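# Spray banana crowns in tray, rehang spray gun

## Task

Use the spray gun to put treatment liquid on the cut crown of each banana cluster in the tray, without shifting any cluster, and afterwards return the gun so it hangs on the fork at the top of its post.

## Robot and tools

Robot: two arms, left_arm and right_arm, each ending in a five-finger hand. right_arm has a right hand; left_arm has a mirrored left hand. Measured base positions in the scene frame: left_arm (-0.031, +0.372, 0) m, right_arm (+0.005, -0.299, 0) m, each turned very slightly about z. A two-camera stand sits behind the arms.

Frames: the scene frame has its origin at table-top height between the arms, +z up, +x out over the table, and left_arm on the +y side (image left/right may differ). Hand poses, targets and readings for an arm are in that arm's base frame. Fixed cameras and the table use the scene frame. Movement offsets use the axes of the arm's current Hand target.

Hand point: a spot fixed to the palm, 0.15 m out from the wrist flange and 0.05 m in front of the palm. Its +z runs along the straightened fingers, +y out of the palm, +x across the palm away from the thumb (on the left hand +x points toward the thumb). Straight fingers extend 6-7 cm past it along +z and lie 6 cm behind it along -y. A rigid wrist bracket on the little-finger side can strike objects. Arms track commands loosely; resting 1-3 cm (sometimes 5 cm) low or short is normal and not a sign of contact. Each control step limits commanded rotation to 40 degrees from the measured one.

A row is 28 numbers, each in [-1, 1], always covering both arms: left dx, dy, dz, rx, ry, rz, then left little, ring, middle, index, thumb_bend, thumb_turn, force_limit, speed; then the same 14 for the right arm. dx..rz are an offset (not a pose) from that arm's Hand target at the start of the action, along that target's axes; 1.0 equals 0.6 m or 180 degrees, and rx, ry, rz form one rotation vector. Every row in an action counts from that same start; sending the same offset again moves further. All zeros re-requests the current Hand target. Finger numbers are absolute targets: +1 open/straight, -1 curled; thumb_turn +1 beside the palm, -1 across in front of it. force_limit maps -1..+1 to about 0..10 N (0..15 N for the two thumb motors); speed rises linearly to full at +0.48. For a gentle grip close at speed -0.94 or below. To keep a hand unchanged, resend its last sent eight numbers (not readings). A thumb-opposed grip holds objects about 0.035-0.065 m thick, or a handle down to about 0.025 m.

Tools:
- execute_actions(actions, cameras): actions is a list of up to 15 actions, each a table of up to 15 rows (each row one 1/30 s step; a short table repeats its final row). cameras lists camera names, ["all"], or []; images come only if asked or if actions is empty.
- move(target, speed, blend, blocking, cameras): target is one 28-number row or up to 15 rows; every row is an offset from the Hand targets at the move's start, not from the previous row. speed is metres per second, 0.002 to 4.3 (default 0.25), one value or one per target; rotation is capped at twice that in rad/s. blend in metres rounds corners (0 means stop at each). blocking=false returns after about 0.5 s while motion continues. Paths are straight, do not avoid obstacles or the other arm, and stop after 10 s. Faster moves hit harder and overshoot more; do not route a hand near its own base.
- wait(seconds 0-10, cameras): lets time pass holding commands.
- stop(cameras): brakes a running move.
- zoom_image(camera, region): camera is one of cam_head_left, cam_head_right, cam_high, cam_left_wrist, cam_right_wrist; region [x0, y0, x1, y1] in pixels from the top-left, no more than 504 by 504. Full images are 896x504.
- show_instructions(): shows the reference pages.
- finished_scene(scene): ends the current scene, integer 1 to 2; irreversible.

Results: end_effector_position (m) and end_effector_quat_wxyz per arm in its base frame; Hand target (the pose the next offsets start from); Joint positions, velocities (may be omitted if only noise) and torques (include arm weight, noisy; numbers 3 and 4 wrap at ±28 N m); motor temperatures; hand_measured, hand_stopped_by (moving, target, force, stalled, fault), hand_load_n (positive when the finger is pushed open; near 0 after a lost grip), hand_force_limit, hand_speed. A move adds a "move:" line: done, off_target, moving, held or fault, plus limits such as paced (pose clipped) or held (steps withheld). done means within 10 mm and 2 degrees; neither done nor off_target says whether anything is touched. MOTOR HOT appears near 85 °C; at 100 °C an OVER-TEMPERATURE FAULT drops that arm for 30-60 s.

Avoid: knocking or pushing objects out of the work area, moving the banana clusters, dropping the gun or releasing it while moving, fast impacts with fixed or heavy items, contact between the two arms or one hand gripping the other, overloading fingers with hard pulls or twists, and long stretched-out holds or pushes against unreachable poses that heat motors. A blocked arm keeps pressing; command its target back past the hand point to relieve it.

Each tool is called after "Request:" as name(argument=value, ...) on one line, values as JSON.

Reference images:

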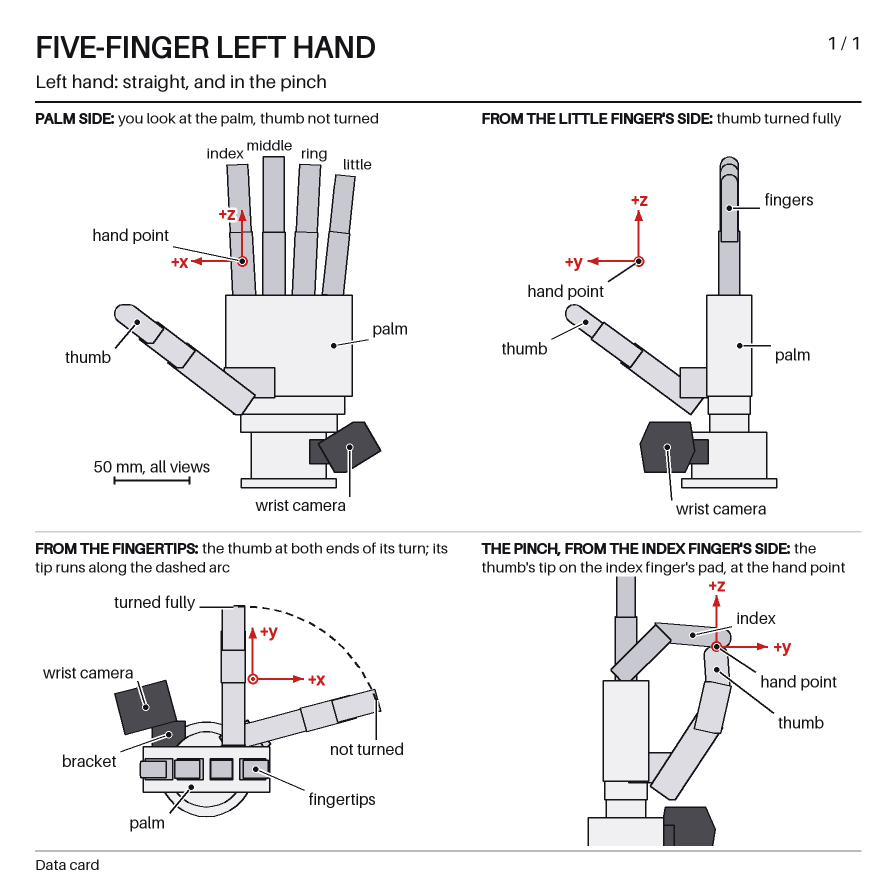

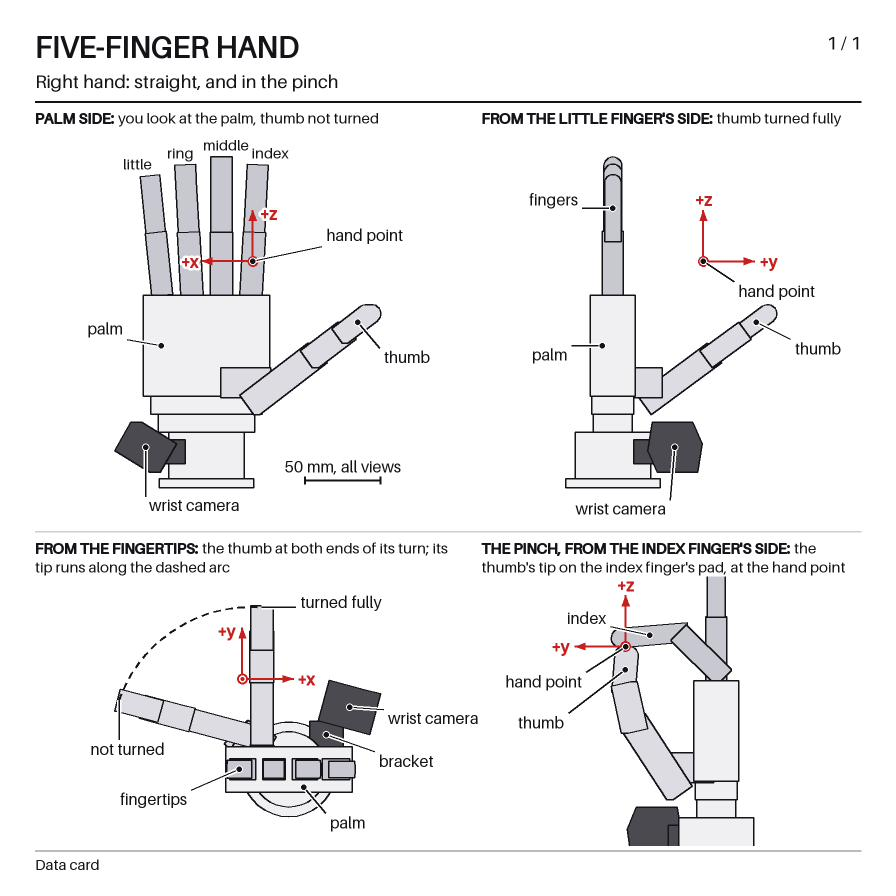

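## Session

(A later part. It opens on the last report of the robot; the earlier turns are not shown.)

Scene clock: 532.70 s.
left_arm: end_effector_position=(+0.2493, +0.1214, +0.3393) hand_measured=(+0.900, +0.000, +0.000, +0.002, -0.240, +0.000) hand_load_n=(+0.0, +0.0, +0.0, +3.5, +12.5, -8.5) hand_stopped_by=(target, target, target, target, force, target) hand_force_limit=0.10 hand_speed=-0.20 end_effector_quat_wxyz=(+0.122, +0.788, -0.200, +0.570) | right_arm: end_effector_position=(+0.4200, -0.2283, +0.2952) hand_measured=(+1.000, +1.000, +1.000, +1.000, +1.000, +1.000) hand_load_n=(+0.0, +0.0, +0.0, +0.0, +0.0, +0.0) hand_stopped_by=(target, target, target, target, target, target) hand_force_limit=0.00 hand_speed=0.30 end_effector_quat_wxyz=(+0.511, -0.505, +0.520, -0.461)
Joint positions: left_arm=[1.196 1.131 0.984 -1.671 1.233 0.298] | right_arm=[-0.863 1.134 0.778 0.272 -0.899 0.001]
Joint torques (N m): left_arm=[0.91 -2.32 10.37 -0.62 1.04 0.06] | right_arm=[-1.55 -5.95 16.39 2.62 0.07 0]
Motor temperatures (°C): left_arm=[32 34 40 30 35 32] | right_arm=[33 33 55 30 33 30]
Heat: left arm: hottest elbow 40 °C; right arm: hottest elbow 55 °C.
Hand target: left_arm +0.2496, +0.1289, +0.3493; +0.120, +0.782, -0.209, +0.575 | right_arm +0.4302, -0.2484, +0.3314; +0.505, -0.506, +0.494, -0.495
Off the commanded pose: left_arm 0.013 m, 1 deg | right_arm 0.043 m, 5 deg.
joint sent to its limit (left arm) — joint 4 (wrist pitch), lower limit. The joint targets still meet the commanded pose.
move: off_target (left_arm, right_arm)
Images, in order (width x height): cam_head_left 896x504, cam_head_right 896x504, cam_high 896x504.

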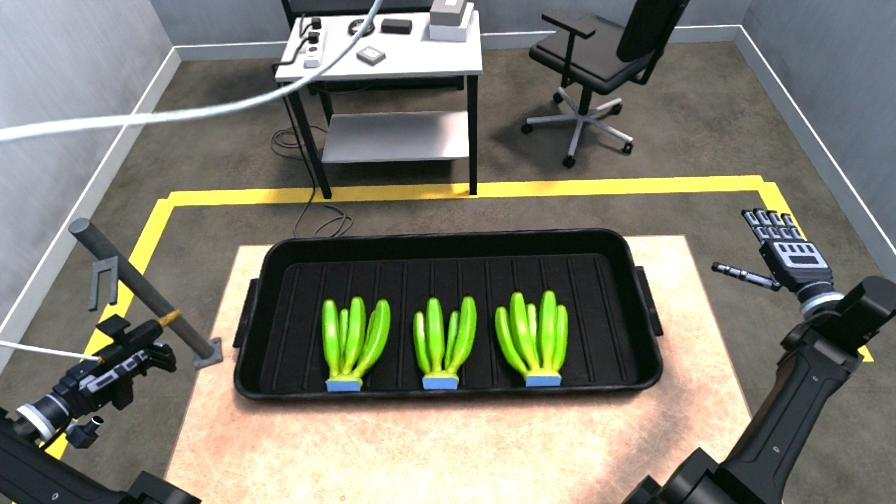

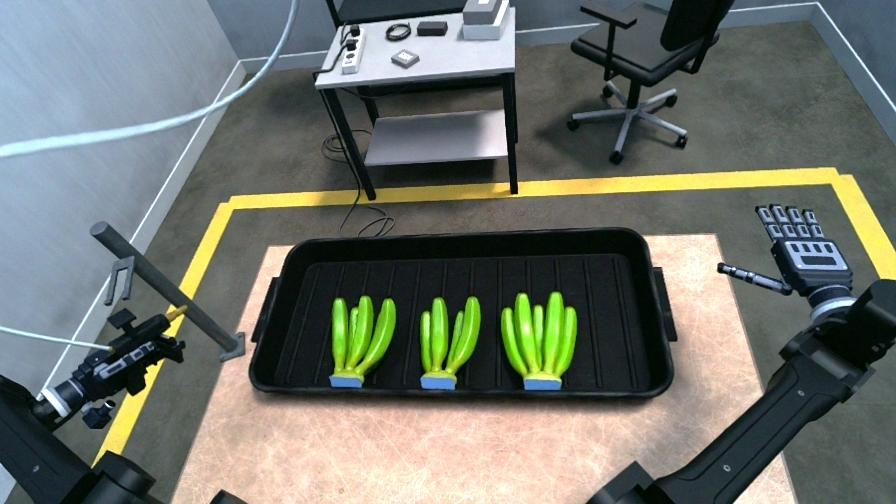

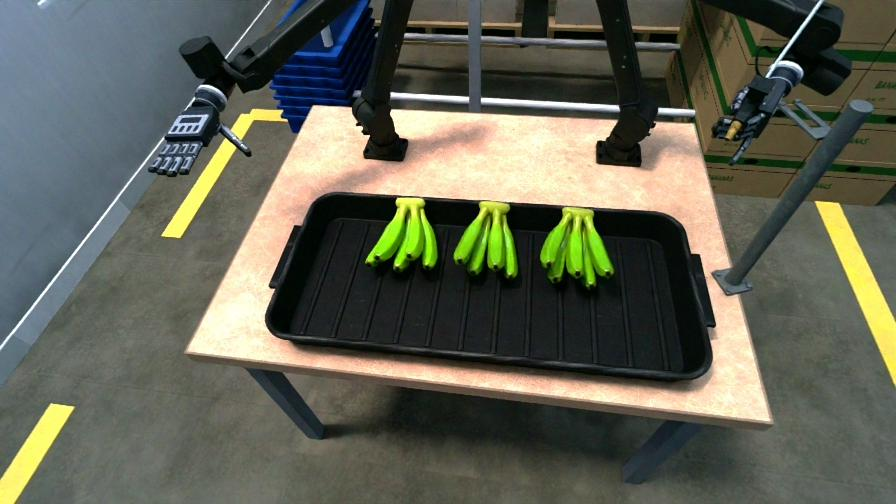

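Request:
move(target=[0.0103,-0.0418,-0.0152,0,0,0,0.9,0.0,0.0,0.0,-0.92,0.0,0.1,-0.2,0,0,0,0,0,0,1,1,1,1,1,1,0,0.3], speed=0.06, cameras=["cam_head_left","cam_head_right","cam_high"])

Request:
zoom_image(camera="cam_head_left", region=[60, 240, 200, 380])

Request:
zoom_image(camera="cam_head_right", region=[70, 230, 210, 370])

Request:
zoom_image(camera="cam_high", region=[720, 50, 860, 170])

Scene clock: 535.67 s.
left_arm: end_effector_position=(+0.2533, +0.1428, +0.3447) hand_measured=(+0.900, +0.000, +0.000, +0.002, -0.240, +0.000) hand_load_n=(+0.5, +0.0, +0.0, +3.5, +12.5, -9.0) hand_stopped_by=(target, target, target, target, force, target) hand_force_limit=0.10 hand_speed=-0.20 end_effector_quat_wxyz=(+0.112, +0.789, -0.198, +0.571) | right_arm: end_effector_position=(+0.4200, -0.2283, +0.2952) hand_measured=(+1.000, +1.000, +1.000, +1.000, +1.000, +1.000) hand_load_n=(+0.0, +0.0, +0.0, +0.0, +0.0, -0.5) hand_stopped_by=(target, target, target, target, target, target) hand_force_limit=0.00 hand_speed=0.30 end_effector_quat_wxyz=(+0.511, -0.505, +0.520, -0.461)
Joint positions: left_arm=[1.214 1.177 1.038 -1.671 1.231 0.305] | right_arm=[-0.863 1.134 0.778 0.272 -0.899 0.001]
Joint torques (N m): left_arm=[0.85 -2.55 11.59 -0.61 1.01 -0.16] | right_arm=[-1.49 -5.95 16.39 2.62 0.07 0]
Motor temperatures (°C): left_arm=[32 34 40 30 35 32] | right_arm=[33 33 55 30 33 30]
Heat: left arm: hottest elbow 40 °C; right arm: hottest elbow 55 °C.
Hand target: left_arm +0.2551, +0.1538, +0.3593; +0.121, +0.782, -0.209, +0.575 | right_arm +0.4302, -0.2484, +0.3314; +0.505, -0.506, +0.494, -0.495
Off the commanded pose: left_arm 0.018 m, 2 deg | right_arm 0.043 m, 5 deg.
joint sent to its limit (left arm) — joint 4 (wrist pitch), lower limit. The joint targets still meet the commanded pose.
move: off_target (left_arm, right_arm)
Images, in order (width x height): cam_head_left 896x504, cam_head_right 896x504, cam_high 896x504.

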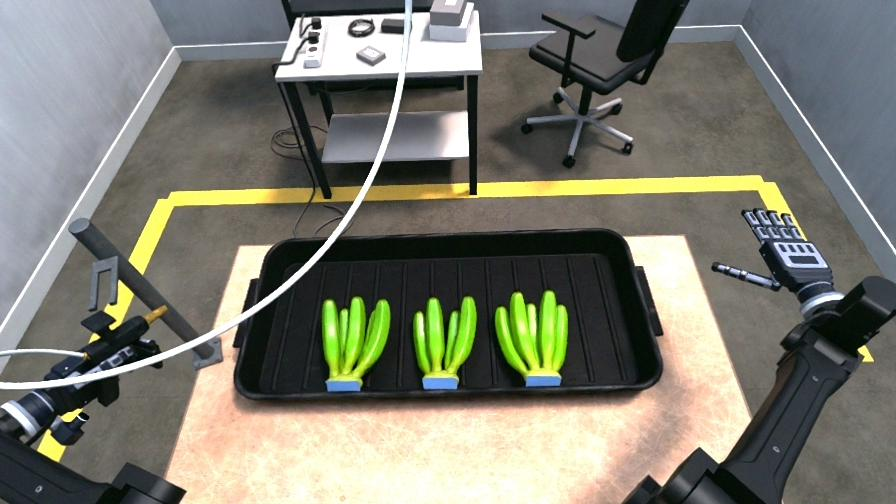

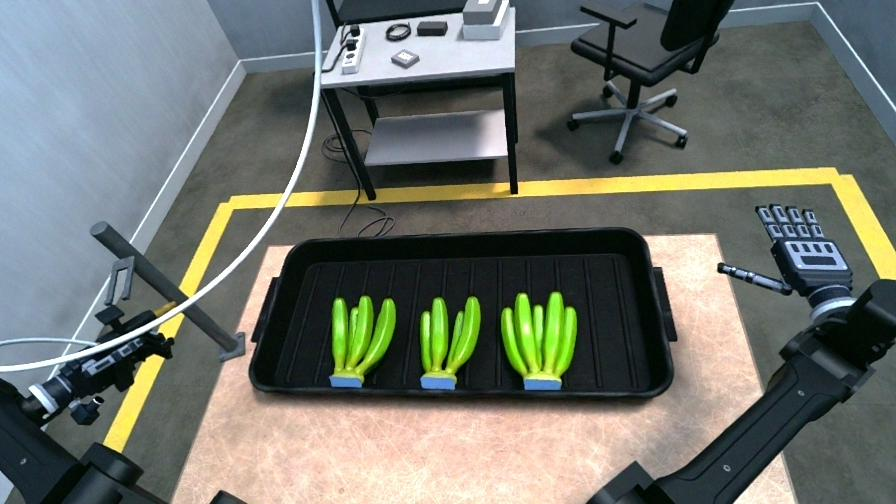

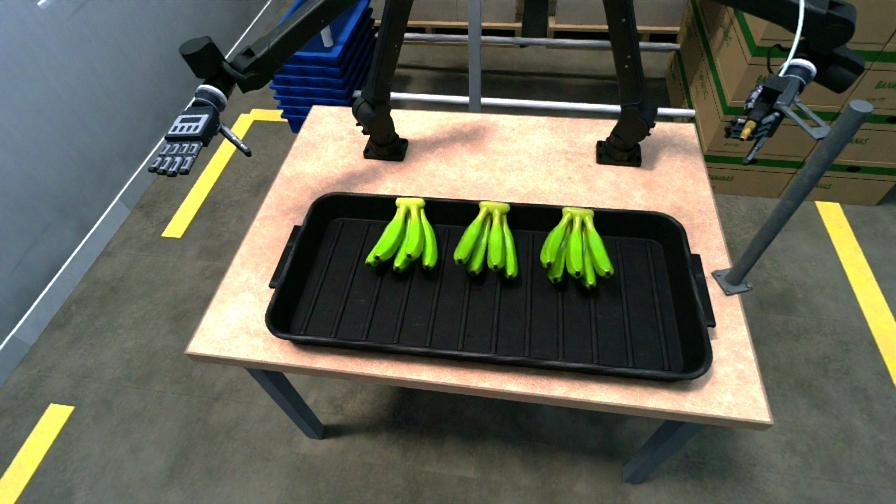

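Scaled by 3.600 from the camera's 896x504 image, which has a finer 1280x720 frame.

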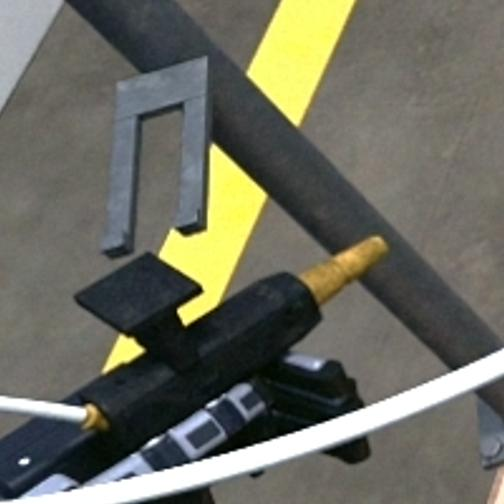

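Scaled by 3.600 from the camera's 896x504 image, which has a finer 1280x720 frame.

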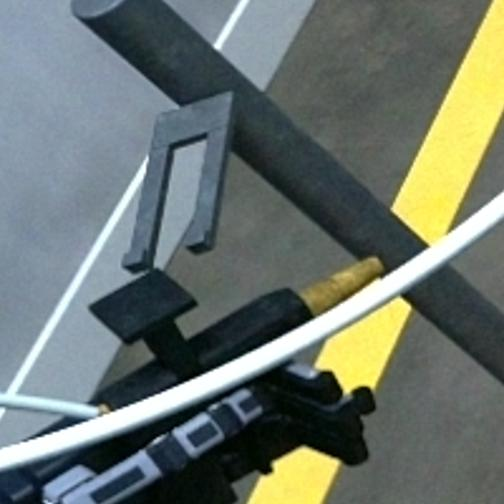

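Scaled by 3.600 from the camera's 896x504 image, which has a finer 1280x720 frame.

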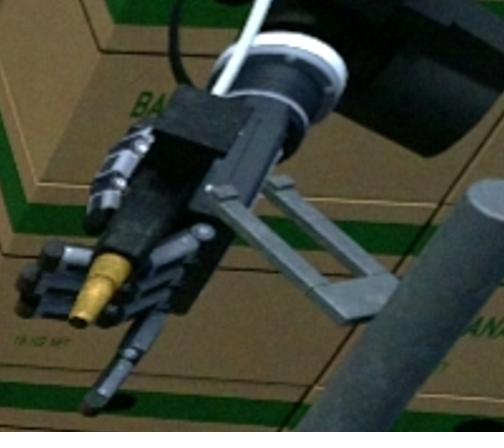

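Request:
move(target=[0.0047,-0.0003,0.0142,0,0.061,0,0.9,0.0,0.0,0.0,-0.92,0.0,0.1,-0.2,0,0,0,0,0,0,1,1,1,1,1,1,0,0.3], speed=0.06, cameras=["cam_head_left","cam_head_right","cam_high"])

Request:
zoom_image(camera="cam_head_left", region=[60, 240, 200, 380])

Request:
zoom_image(camera="cam_head_right", region=[70, 230, 210, 370])

Request:
zoom_image(camera="cam_high", region=[720, 50, 860, 170])

Scene clock: 540.40 s.
left_arm: end_effector_position=(+0.2620, +0.1496, +0.3584) hand_measured=(+0.900, +0.000, +0.000, +0.002, -0.240, +0.000) hand_load_n=(-0.5, +0.0, +0.0, +3.5, +12.0, -9.5) hand_stopped_by=(target, target, target, target, force, target) hand_force_limit=0.10 hand_speed=-0.20 end_effector_quat_wxyz=(+0.105, +0.738, -0.182, +0.641) | right_arm: end_effector_position=(+0.4200, -0.2283, +0.2952) hand_measured=(+1.000, +1.000, +1.000, +1.000, +1.000, +1.000) hand_load_n=(+0.0, +0.0, +0.0, +0.0, +0.0, +0.0) hand_stopped_by=(target, target, target, target, target, target) hand_force_limit=0.00 hand_speed=0.30 end_effector_quat_wxyz=(+0.511, -0.505, +0.520, -0.461)
Joint positions: left_arm=[1.214 1.208 1.01 -1.671 1.408 0.381] | right_arm=[-0.863 1.134 0.778 0.272 -0.899 0.001]
Joint torques (N m): left_arm=[-0.38 -2.96 7.8 -0.64 1.18 -0.03] | right_arm=[-1.49 -5.95 16.39 2.62 0.07 0]
Motor temperatures (°C): left_arm=[32 34 40 30 35 32] | right_arm=[33 33 55 30 33 30]
Heat: left arm: hottest elbow 40 °C; right arm: hottest elbow 55 °C.
Hand target: left_arm +0.2631, +0.1498, +0.3593; +0.140, +0.723, -0.196, +0.647 | right_arm +0.4302, -0.2484, +0.3314; +0.505, -0.506, +0.494, -0.495
Off the commanded pose: left_arm 0.001 m, 5 deg | right_arm 0.043 m, 5 deg.
joint sent to its limit (left arm) — joint 4 (wrist pitch), lower limit. The joint targets are off in orientation, not in position.
move: off_target (left_arm, right_arm)
Images, in order (width x height): cam_head_left 896x504, cam_head_right 896x504, cam_high 896x504.

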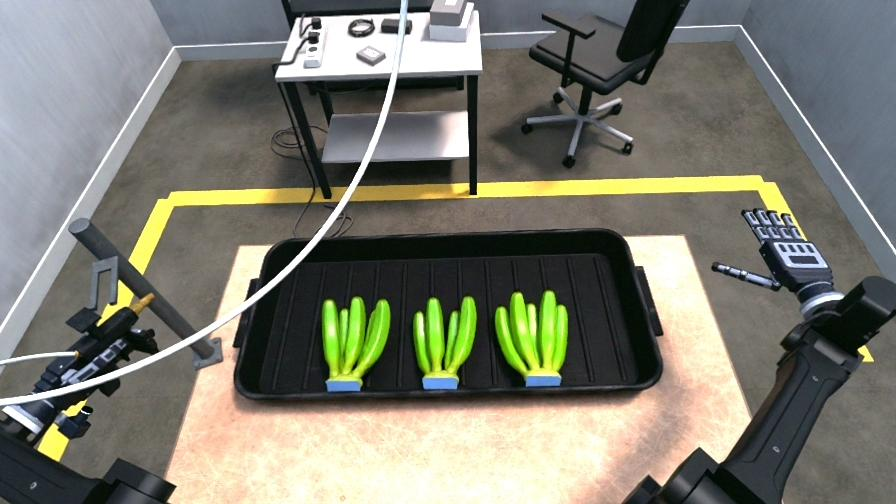

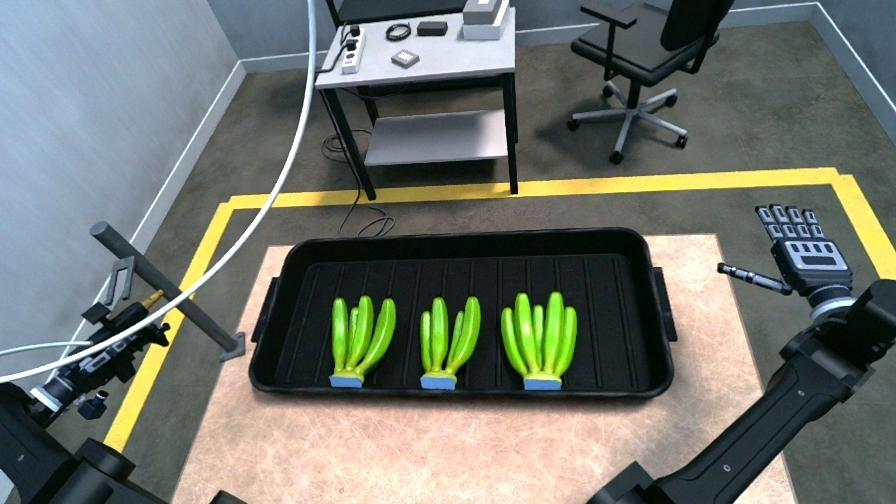

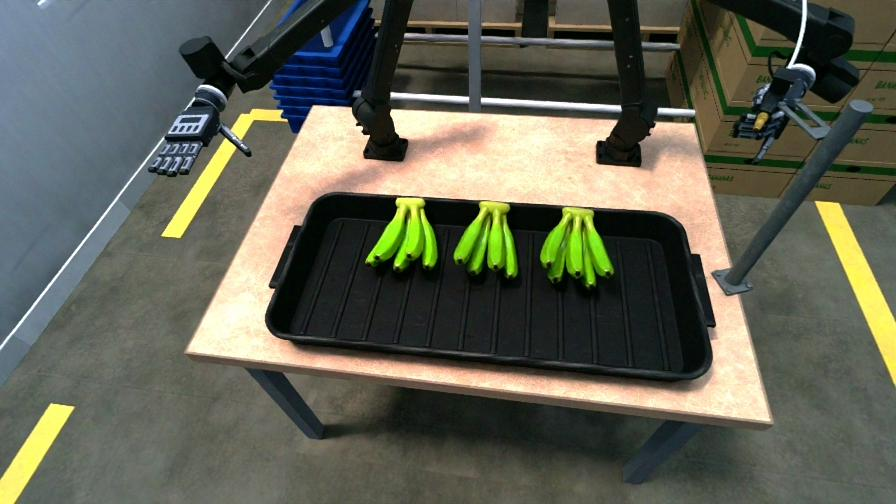

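Scaled by 3.600 from the camera's 896x504 image, which has a finer 1280x720 frame.

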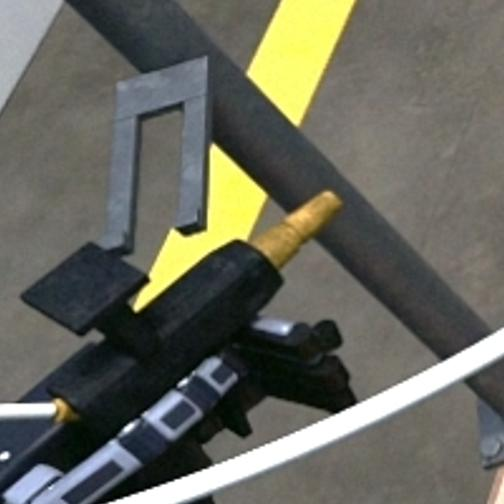

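Scaled by 3.600 from the camera's 896x504 image, which has a finer 1280x720 frame.

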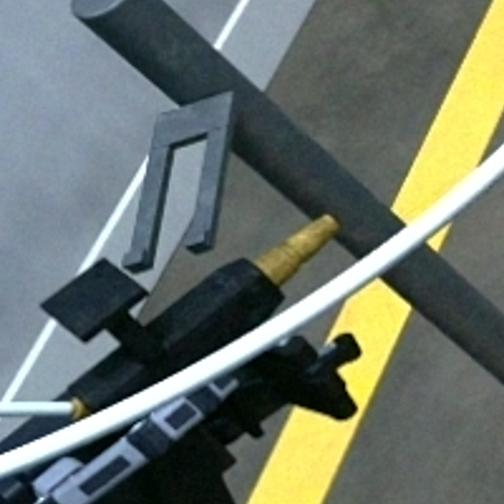

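Scaled by 3.600 from the camera's 896x504 image, which has a finer 1280x720 frame.

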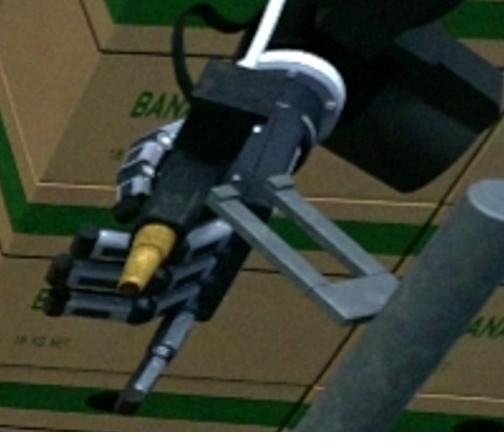

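Request:
move(target=[-0.02,0.0213,0.02,0,0,0,0.9,0.0,0.0,0.0,-0.92,0.0,0.1,-0.2,0,0,0,0,0,0,1,1,1,1,1,1,0,0.3], speed=0.06, cameras=["cam_head_left","cam_head_right","cam_high"])

Request:
zoom_image(camera="cam_head_left", region=[60, 240, 200, 380])

Request:
zoom_image(camera="cam_head_right", region=[70, 230, 210, 370])

Request:
zoom_image(camera="cam_high", region=[720, 50, 860, 170])

Scene clock: 542.27 s.
left_arm: end_effector_position=(+0.2651, +0.1346, +0.3444) hand_measured=(+0.900, +0.000, +0.000, +0.002, -0.240, +0.000) hand_load_n=(+0.0, +0.0, +0.0, +3.5, +12.0, -9.5) hand_stopped_by=(target, target, target, target, force, target) hand_force_limit=0.10 hand_speed=-0.20 end_effector_quat_wxyz=(+0.122, +0.730, -0.194, +0.643) | right_arm: end_effector_position=(+0.4200, -0.2283, +0.2952) hand_measured=(+1.000, +1.000, +1.000, +1.000, +1.000, +1.000) hand_load_n=(+0.0, -0.5, +0.0, +0.0, +0.0, -0.5) hand_stopped_by=(target, target, target, target, target, target) hand_force_limit=0.00 hand_speed=0.30 end_effector_quat_wxyz=(+0.511, -0.505, +0.520, -0.461)
Joint positions: left_arm=[1.176 1.215 0.967 -1.671 1.419 0.424] | right_arm=[-0.863 1.134 0.778 0.272 -0.899 0.001]
Joint torques (N m): left_arm=[-0.56 -2.84 7.66 -0.7 1.16 -0.03] | right_arm=[-1.55 -6.01 16.39 2.63 0.07 0]
Motor temperatures (°C): left_arm=[32 33 40 30 35 32] | right_arm=[33 33 55 30 33 30]
Heat: left arm: hottest elbow 40 °C; right arm: hottest elbow 55 °C.
Hand target: left_arm +0.2667, +0.1342, +0.3452; +0.140, +0.723, -0.196, +0.647 | right_arm +0.4302, -0.2484, +0.3314; +0.505, -0.506, +0.494, -0.495
Off the commanded pose: left_arm 0.002 m, 2 deg | right_arm 0.043 m, 5 deg.
joint sent to its limit (left arm) — joint 4 (wrist pitch), lower limit. The joint targets still meet the commanded pose.
move: off_target (right_arm)
Images, in order (width x height): cam_head_left 896x504, cam_head_right 896x504, cam_high 896x504.

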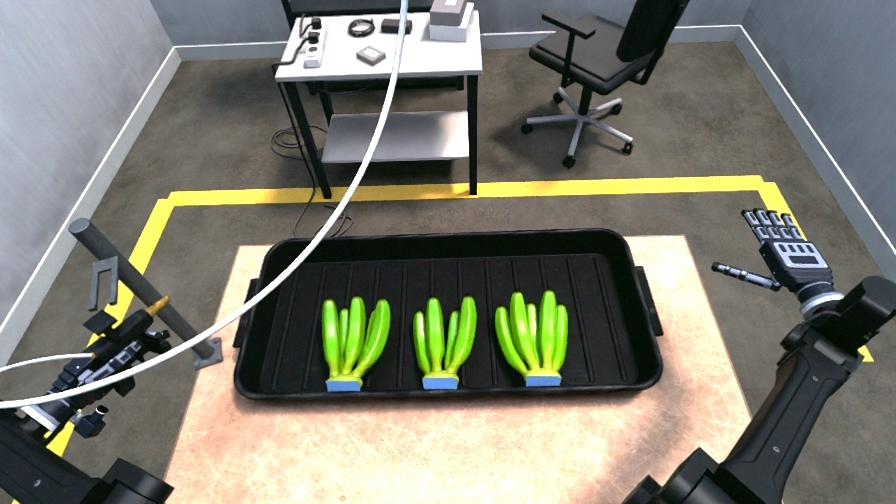

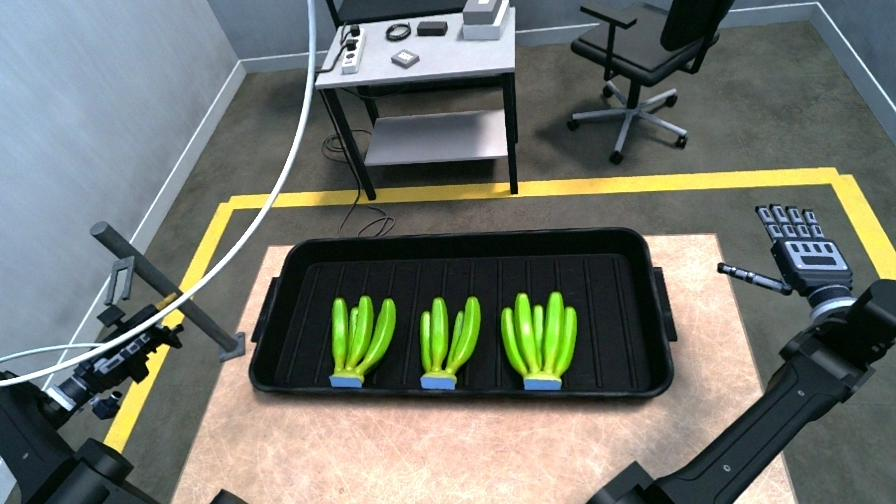

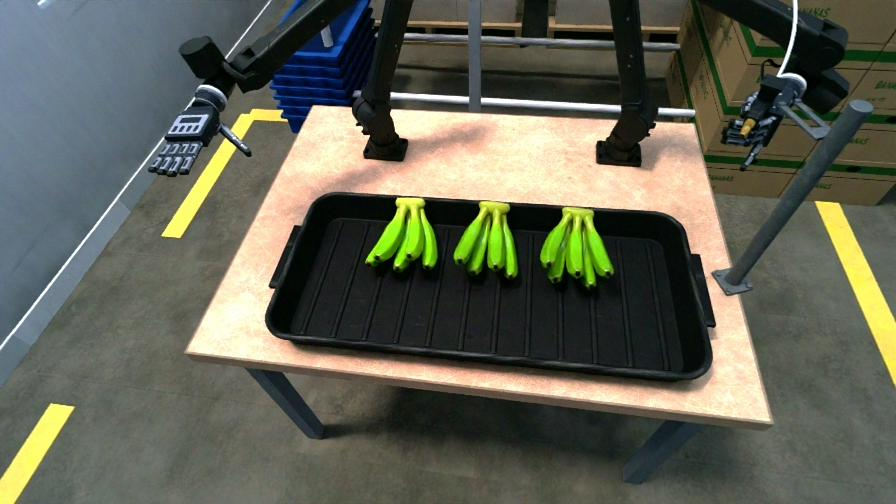

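Scaled by 3.600 from the camera's 896x504 image, which has a finer 1280x720 frame.

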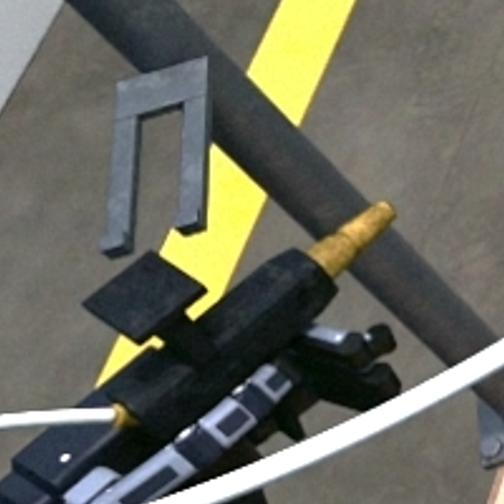

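Scaled by 3.600 from the camera's 896x504 image, which has a finer 1280x720 frame.

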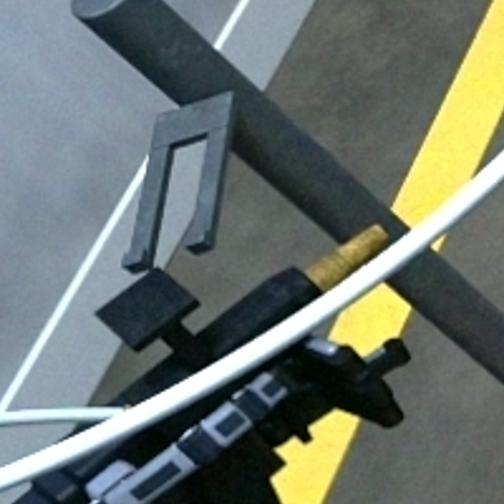

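Scaled by 3.600 from the camera's 896x504 image, which has a finer 1280x720 frame.

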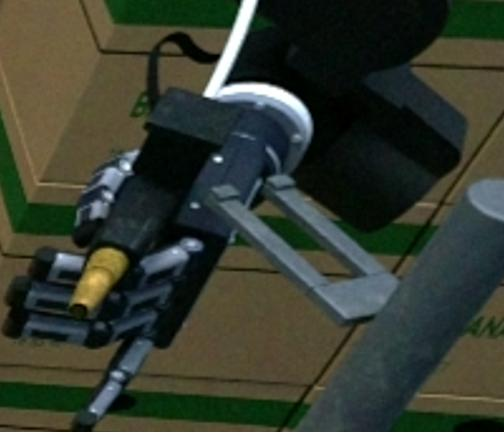

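Request:
move(target=[0.0064,-0.0257,0.0213,0,0,0,0.9,0.0,0.0,0.0,-0.92,0.0,0.1,-0.2,0,0,0,0,0,0,1,1,1,1,1,1,0,0.3], speed=0.06, cameras=["cam_head_left","cam_head_right","cam_high"])

Request:
zoom_image(camera="cam_head_left", region=[60, 240, 200, 380])

Request:
zoom_image(camera="cam_head_right", region=[70, 230, 210, 370])

Request:
zoom_image(camera="cam_high", region=[720, 50, 860, 170])

Scene clock: 544.33 s.
left_arm: end_effector_position=(+0.2799, +0.1378, +0.3375) hand_measured=(+0.900, +0.000, +0.000, +0.002, -0.240, +0.000) hand_load_n=(+0.0, +0.0, +0.0, +3.5, +12.0, -9.0) hand_stopped_by=(target, target, target, target, force, target) hand_force_limit=0.10 hand_speed=-0.20 end_effector_quat_wxyz=(+0.144, +0.727, -0.192, +0.643) | right_arm: end_effector_position=(+0.4200, -0.2283, +0.2952) hand_measured=(+1.000, +1.000, +1.000, +1.000, +1.000, +1.000) hand_load_n=(+0.0, +0.0, +0.0, +0.0, +0.0, -0.5) hand_stopped_by=(target, target, target, target, target, target) hand_force_limit=0.00 hand_speed=0.30 end_effector_quat_wxyz=(+0.511, -0.505, +0.520, -0.461)
Joint positions: left_arm=[1.13 1.246 0.967 -1.565 1.434 0.314] | right_arm=[-0.863 1.134 0.778 0.272 -0.899 0.001]
Joint torques (N m): left_arm=[-0.44 -4.07 10 0.13 1.17 -0.25] | right_arm=[-1.49 -5.95 16.4 2.62 0.07 0]
Motor temperatures (°C): left_arm=[32 33 40 30 35 32] | right_arm=[33 33 55 30 33 30]
Heat: left arm: hottest elbow 40 °C; right arm: hottest elbow 55 °C.
Hand target: left_arm +0.2854, +0.1417, +0.3482; +0.140, +0.723, -0.196, +0.647 | right_arm +0.4302, -0.2484, +0.3314; +0.505, -0.506, +0.494, -0.495
Off the commanded pose: left_arm 0.013 m, 1 deg | right_arm 0.043 m, 5 deg.
move: off_target (left_arm, right_arm)
Images, in order (width x height): cam_head_left 896x504, cam_head_right 896x504, cam_high 896x504.

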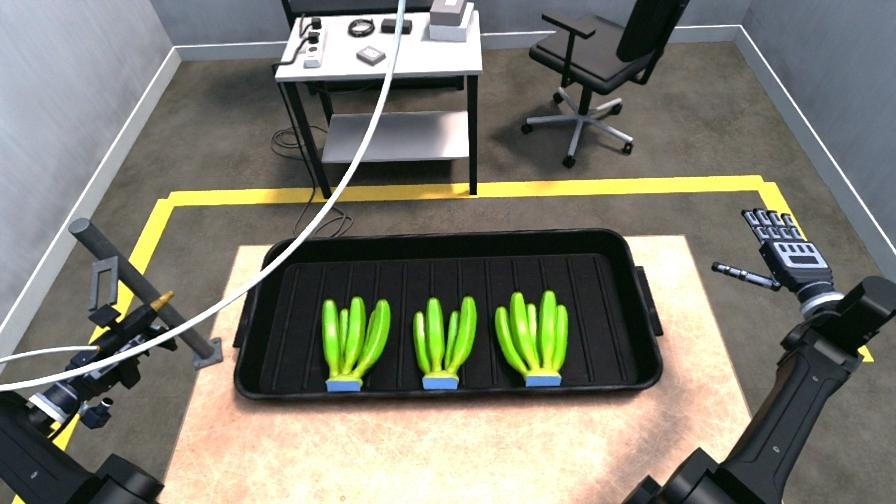

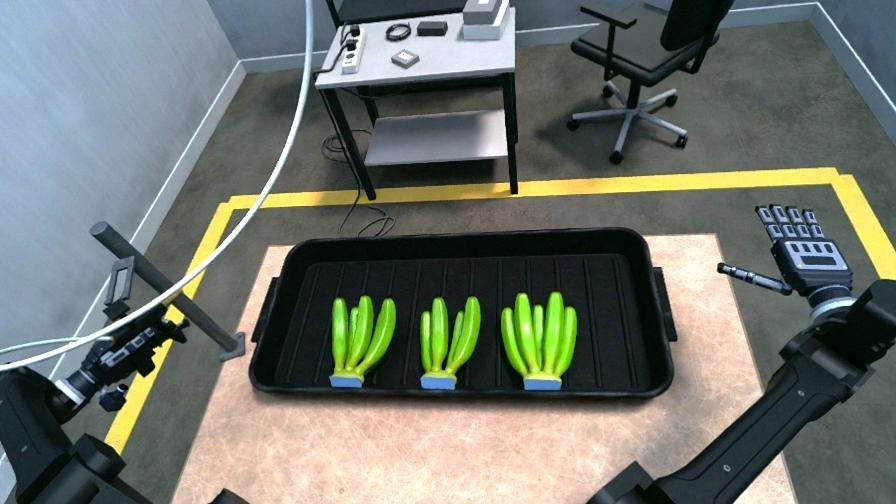

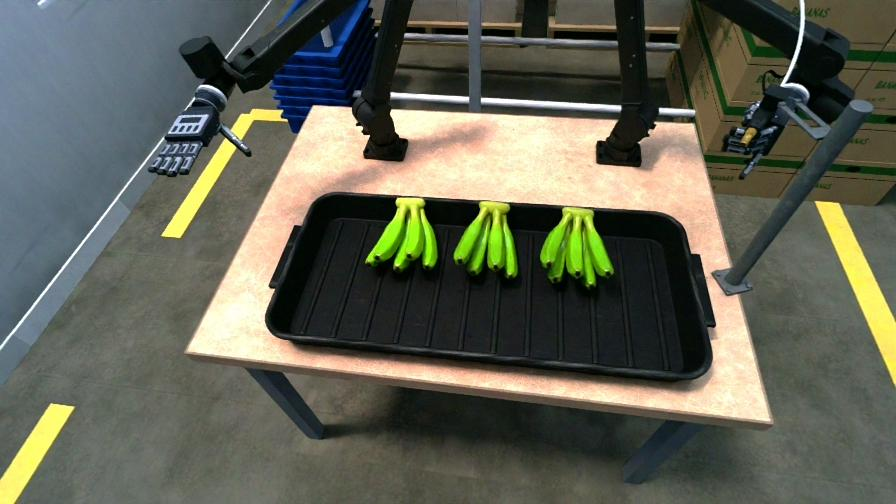

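Scaled by 3.600 from the camera's 896x504 image, which has a finer 1280x720 frame.

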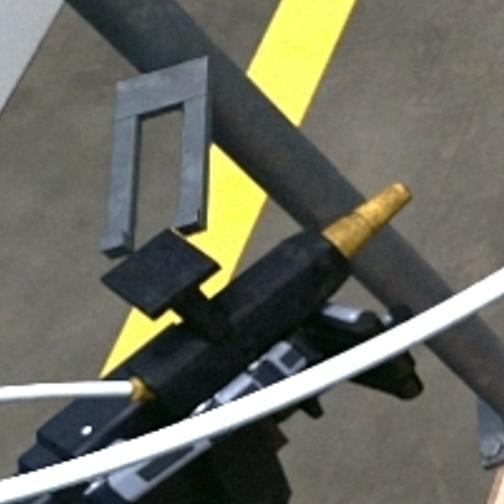

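Scaled by 3.600 from the camera's 896x504 image, which has a finer 1280x720 frame.

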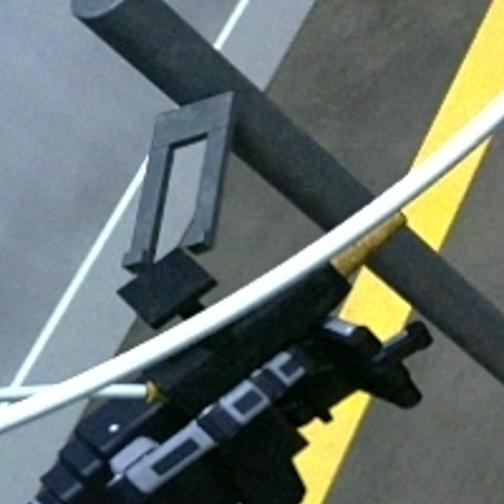

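Scaled by 3.600 from the camera's 896x504 image, which has a finer 1280x720 frame.

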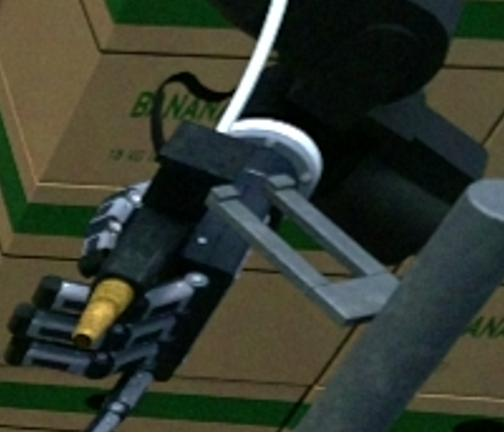

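Request:
move(target=[0.0175,-0.0048,-0.0055,0,0,0,0.9,0.0,0.0,0.0,-0.92,0.0,0.1,-0.2,0,0,0,0,0,0,1,1,1,1,1,1,0,0.3], speed=0.06)

Scene clock: 545.57 s.
left_arm: end_effector_position=(+0.2802, +0.1386, +0.3434) hand_measured=(+0.900, +0.000, +0.000, +0.002, -0.240, +0.000) hand_load_n=(+0.0, +0.0, +0.0, +4.0, +12.0, -9.5) hand_stopped_by=(target, target, target, target, force, target) hand_force_limit=0.10 hand_speed=-0.20 end_effector_quat_wxyz=(+0.148, +0.728, -0.188, +0.643) | right_arm: end_effector_position=(+0.4200, -0.2283, +0.2952) hand_measured=(+1.000, +1.000, +1.000, +1.000, +1.000, +1.000) hand_load_n=(+0.0, +0.0, +0.0, -0.5, +0.0, -0.5) hand_stopped_by=(target, target, target, target, target, target) hand_force_limit=0.00 hand_speed=0.30 end_effector_quat_wxyz=(+0.511, -0.505, +0.520, -0.461)
Joint positions: left_arm=[1.13 1.246 0.981 -1.588 1.434 0.313] | right_arm=[-0.863 1.134 0.778 0.272 -0.899 0.001]
Joint torques (N m): left_arm=[-0.03 -4.07 11.23 -0.43 1.12 -0.14] | right_arm=[-1.49 -5.95 16.39 2.62 0.07 0]
Motor temperatures (°C): left_arm=[32 34 40 30 35 32] | right_arm=[33 33 55 30 33 30]
Heat: left arm: hottest elbow 40 °C; right arm: hottest elbow 55 °C.
Hand target: left_arm +0.2848, +0.1447, +0.3592; +0.140, +0.723, -0.196, +0.647 | right_arm +0.4302, -0.2484, +0.3314; +0.505, -0.506, +0.494, -0.495
Off the commanded pose: left_arm 0.017 m, 1 deg | right_arm 0.043 m, 5 deg.
move: off_target (left_arm, right_arm)

Request:
move(target=[0.0105,-0.014,0.0092,0,0,0,0.9,0.0,0.0,0.0,-0.92,0.0,0.1,-0.2,0,0,0,0,0,0,1,1,1,1,1,1,0,0.3], speed=0.06, cameras=["cam_head_left","cam_head_right","cam_high"])

Request:
zoom_image(camera="cam_head_left", region=[70, 260, 160, 350])

Request:
zoom_image(camera="cam_head_right", region=[80, 250, 170, 340])

Request:
zoom_image(camera="cam_high", region=[750, 60, 840, 150])

Scene clock: 547.57 s.
left_arm: end_effector_position=(+0.2881, +0.1452, +0.3495) hand_measured=(+0.900, +0.000, +0.000, +0.002, -0.240, +0.000) hand_load_n=(+0.0, +0.0, +0.0, +3.5, +12.0, -9.5) hand_stopped_by=(target, target, target, target, force, target) hand_force_limit=0.10 hand_speed=-0.20 end_effector_quat_wxyz=(+0.149, +0.729, -0.186, +0.642) | right_arm: end_effector_position=(+0.4200, -0.2283, +0.2952) hand_measured=(+1.000, +1.000, +1.000, +1.000, +1.000, +1.000) hand_load_n=(+0.0, +0.0, +0.0, -0.5, +0.0, -0.5) hand_stopped_by=(target, target, target, target, target, target) hand_force_limit=0.00 hand_speed=0.30 end_effector_quat_wxyz=(+0.511, -0.505, +0.520, -0.461)
Joint positions: left_arm=[1.117 1.246 1.001 -1.509 1.437 0.206] | right_arm=[-0.863 1.134 0.778 0.272 -0.899 0.001]
Joint torques (N m): left_arm=[-0.56 -4.66 11.03 0.27 1.19 -0.33] | right_arm=[-1.49 -5.95 16.39 2.62 0.07 0]
Motor temperatures (°C): left_arm=[32 34 40 30 35 32] | right_arm=[33 33 55 30 33 30]
Heat: left arm: hottest elbow 40 °C; right arm: hottest elbow 55 °C.
Hand target: left_arm +0.2941, +0.1489, +0.3652; +0.140, +0.723, -0.197, +0.647 | right_arm +0.4302, -0.2484, +0.3314; +0.505, -0.506, +0.494, -0.495
Off the commanded pose: left_arm 0.017 m, 2 deg | right_arm 0.043 m, 5 deg.
move: off_target (left_arm, right_arm)
Images, in order (width x height): cam_head_left 896x504, cam_head_right 896x504, cam_high 896x504.

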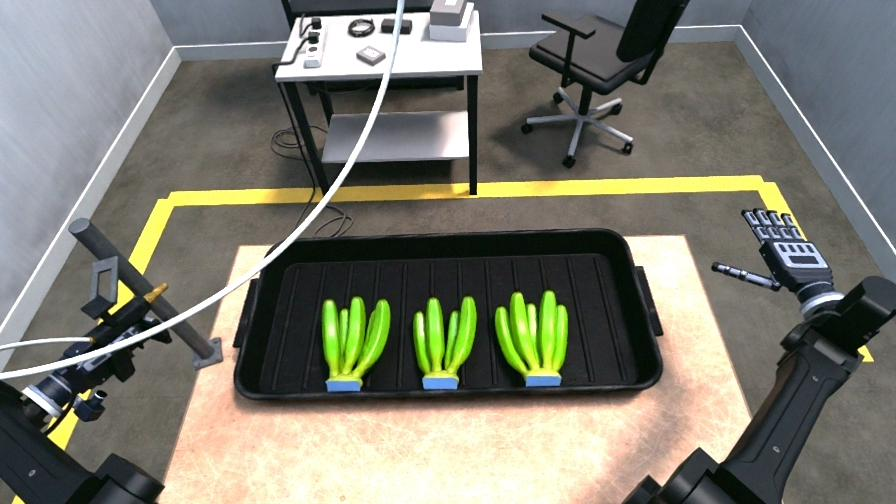

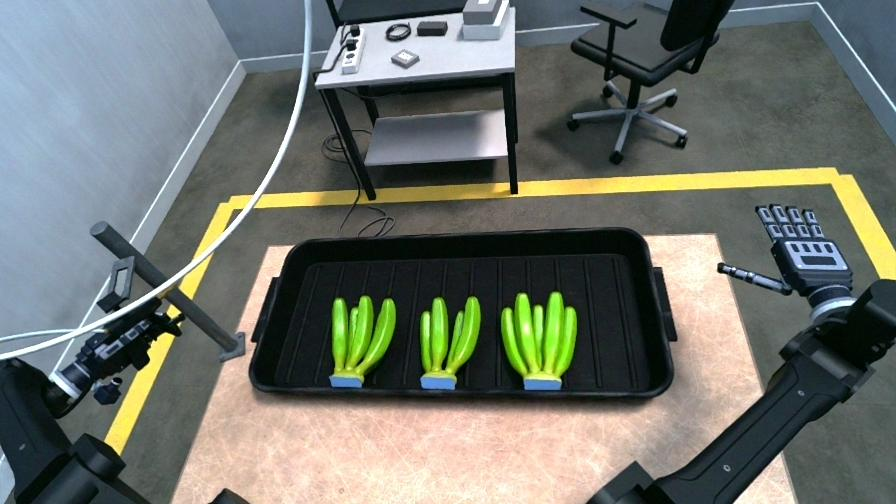

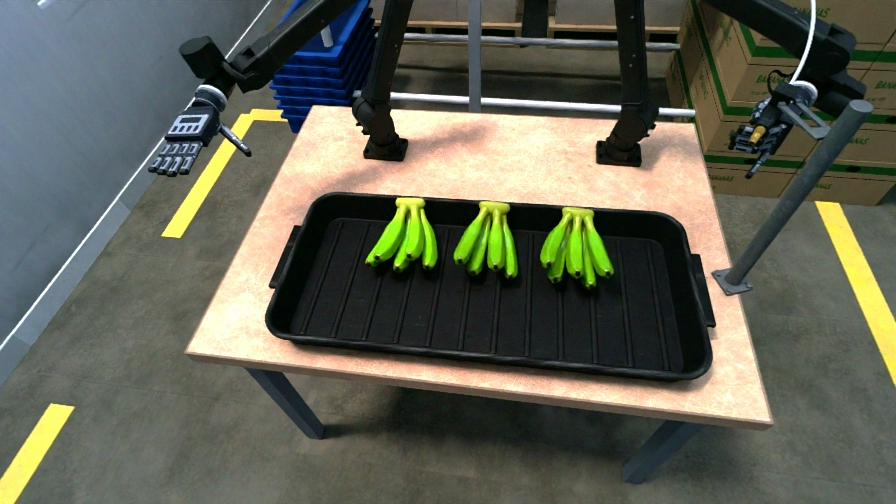

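Scaled by 5.600 from the camera's 896x504 image, which has a finer 1280x720 frame.

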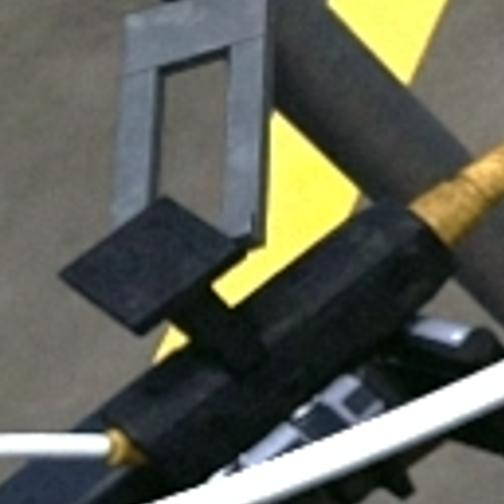

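Scaled by 5.600 from the camera's 896x504 image, which has a finer 1280x720 frame.

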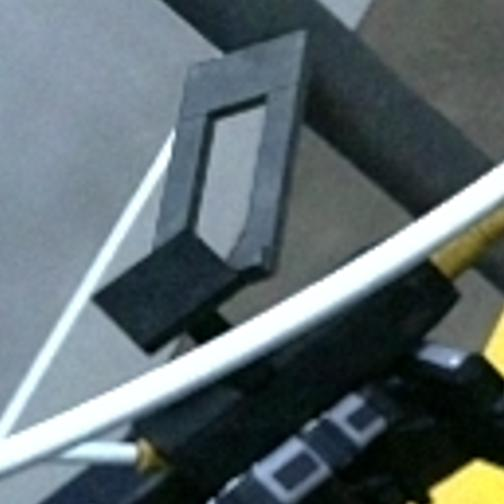

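Scaled by 5.600 from the camera's 896x504 image, which has a finer 1280x720 frame.

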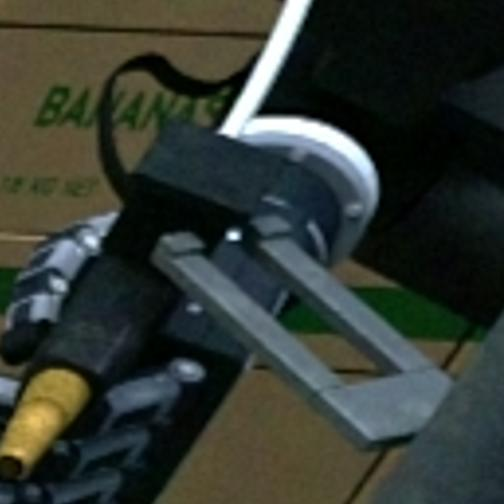

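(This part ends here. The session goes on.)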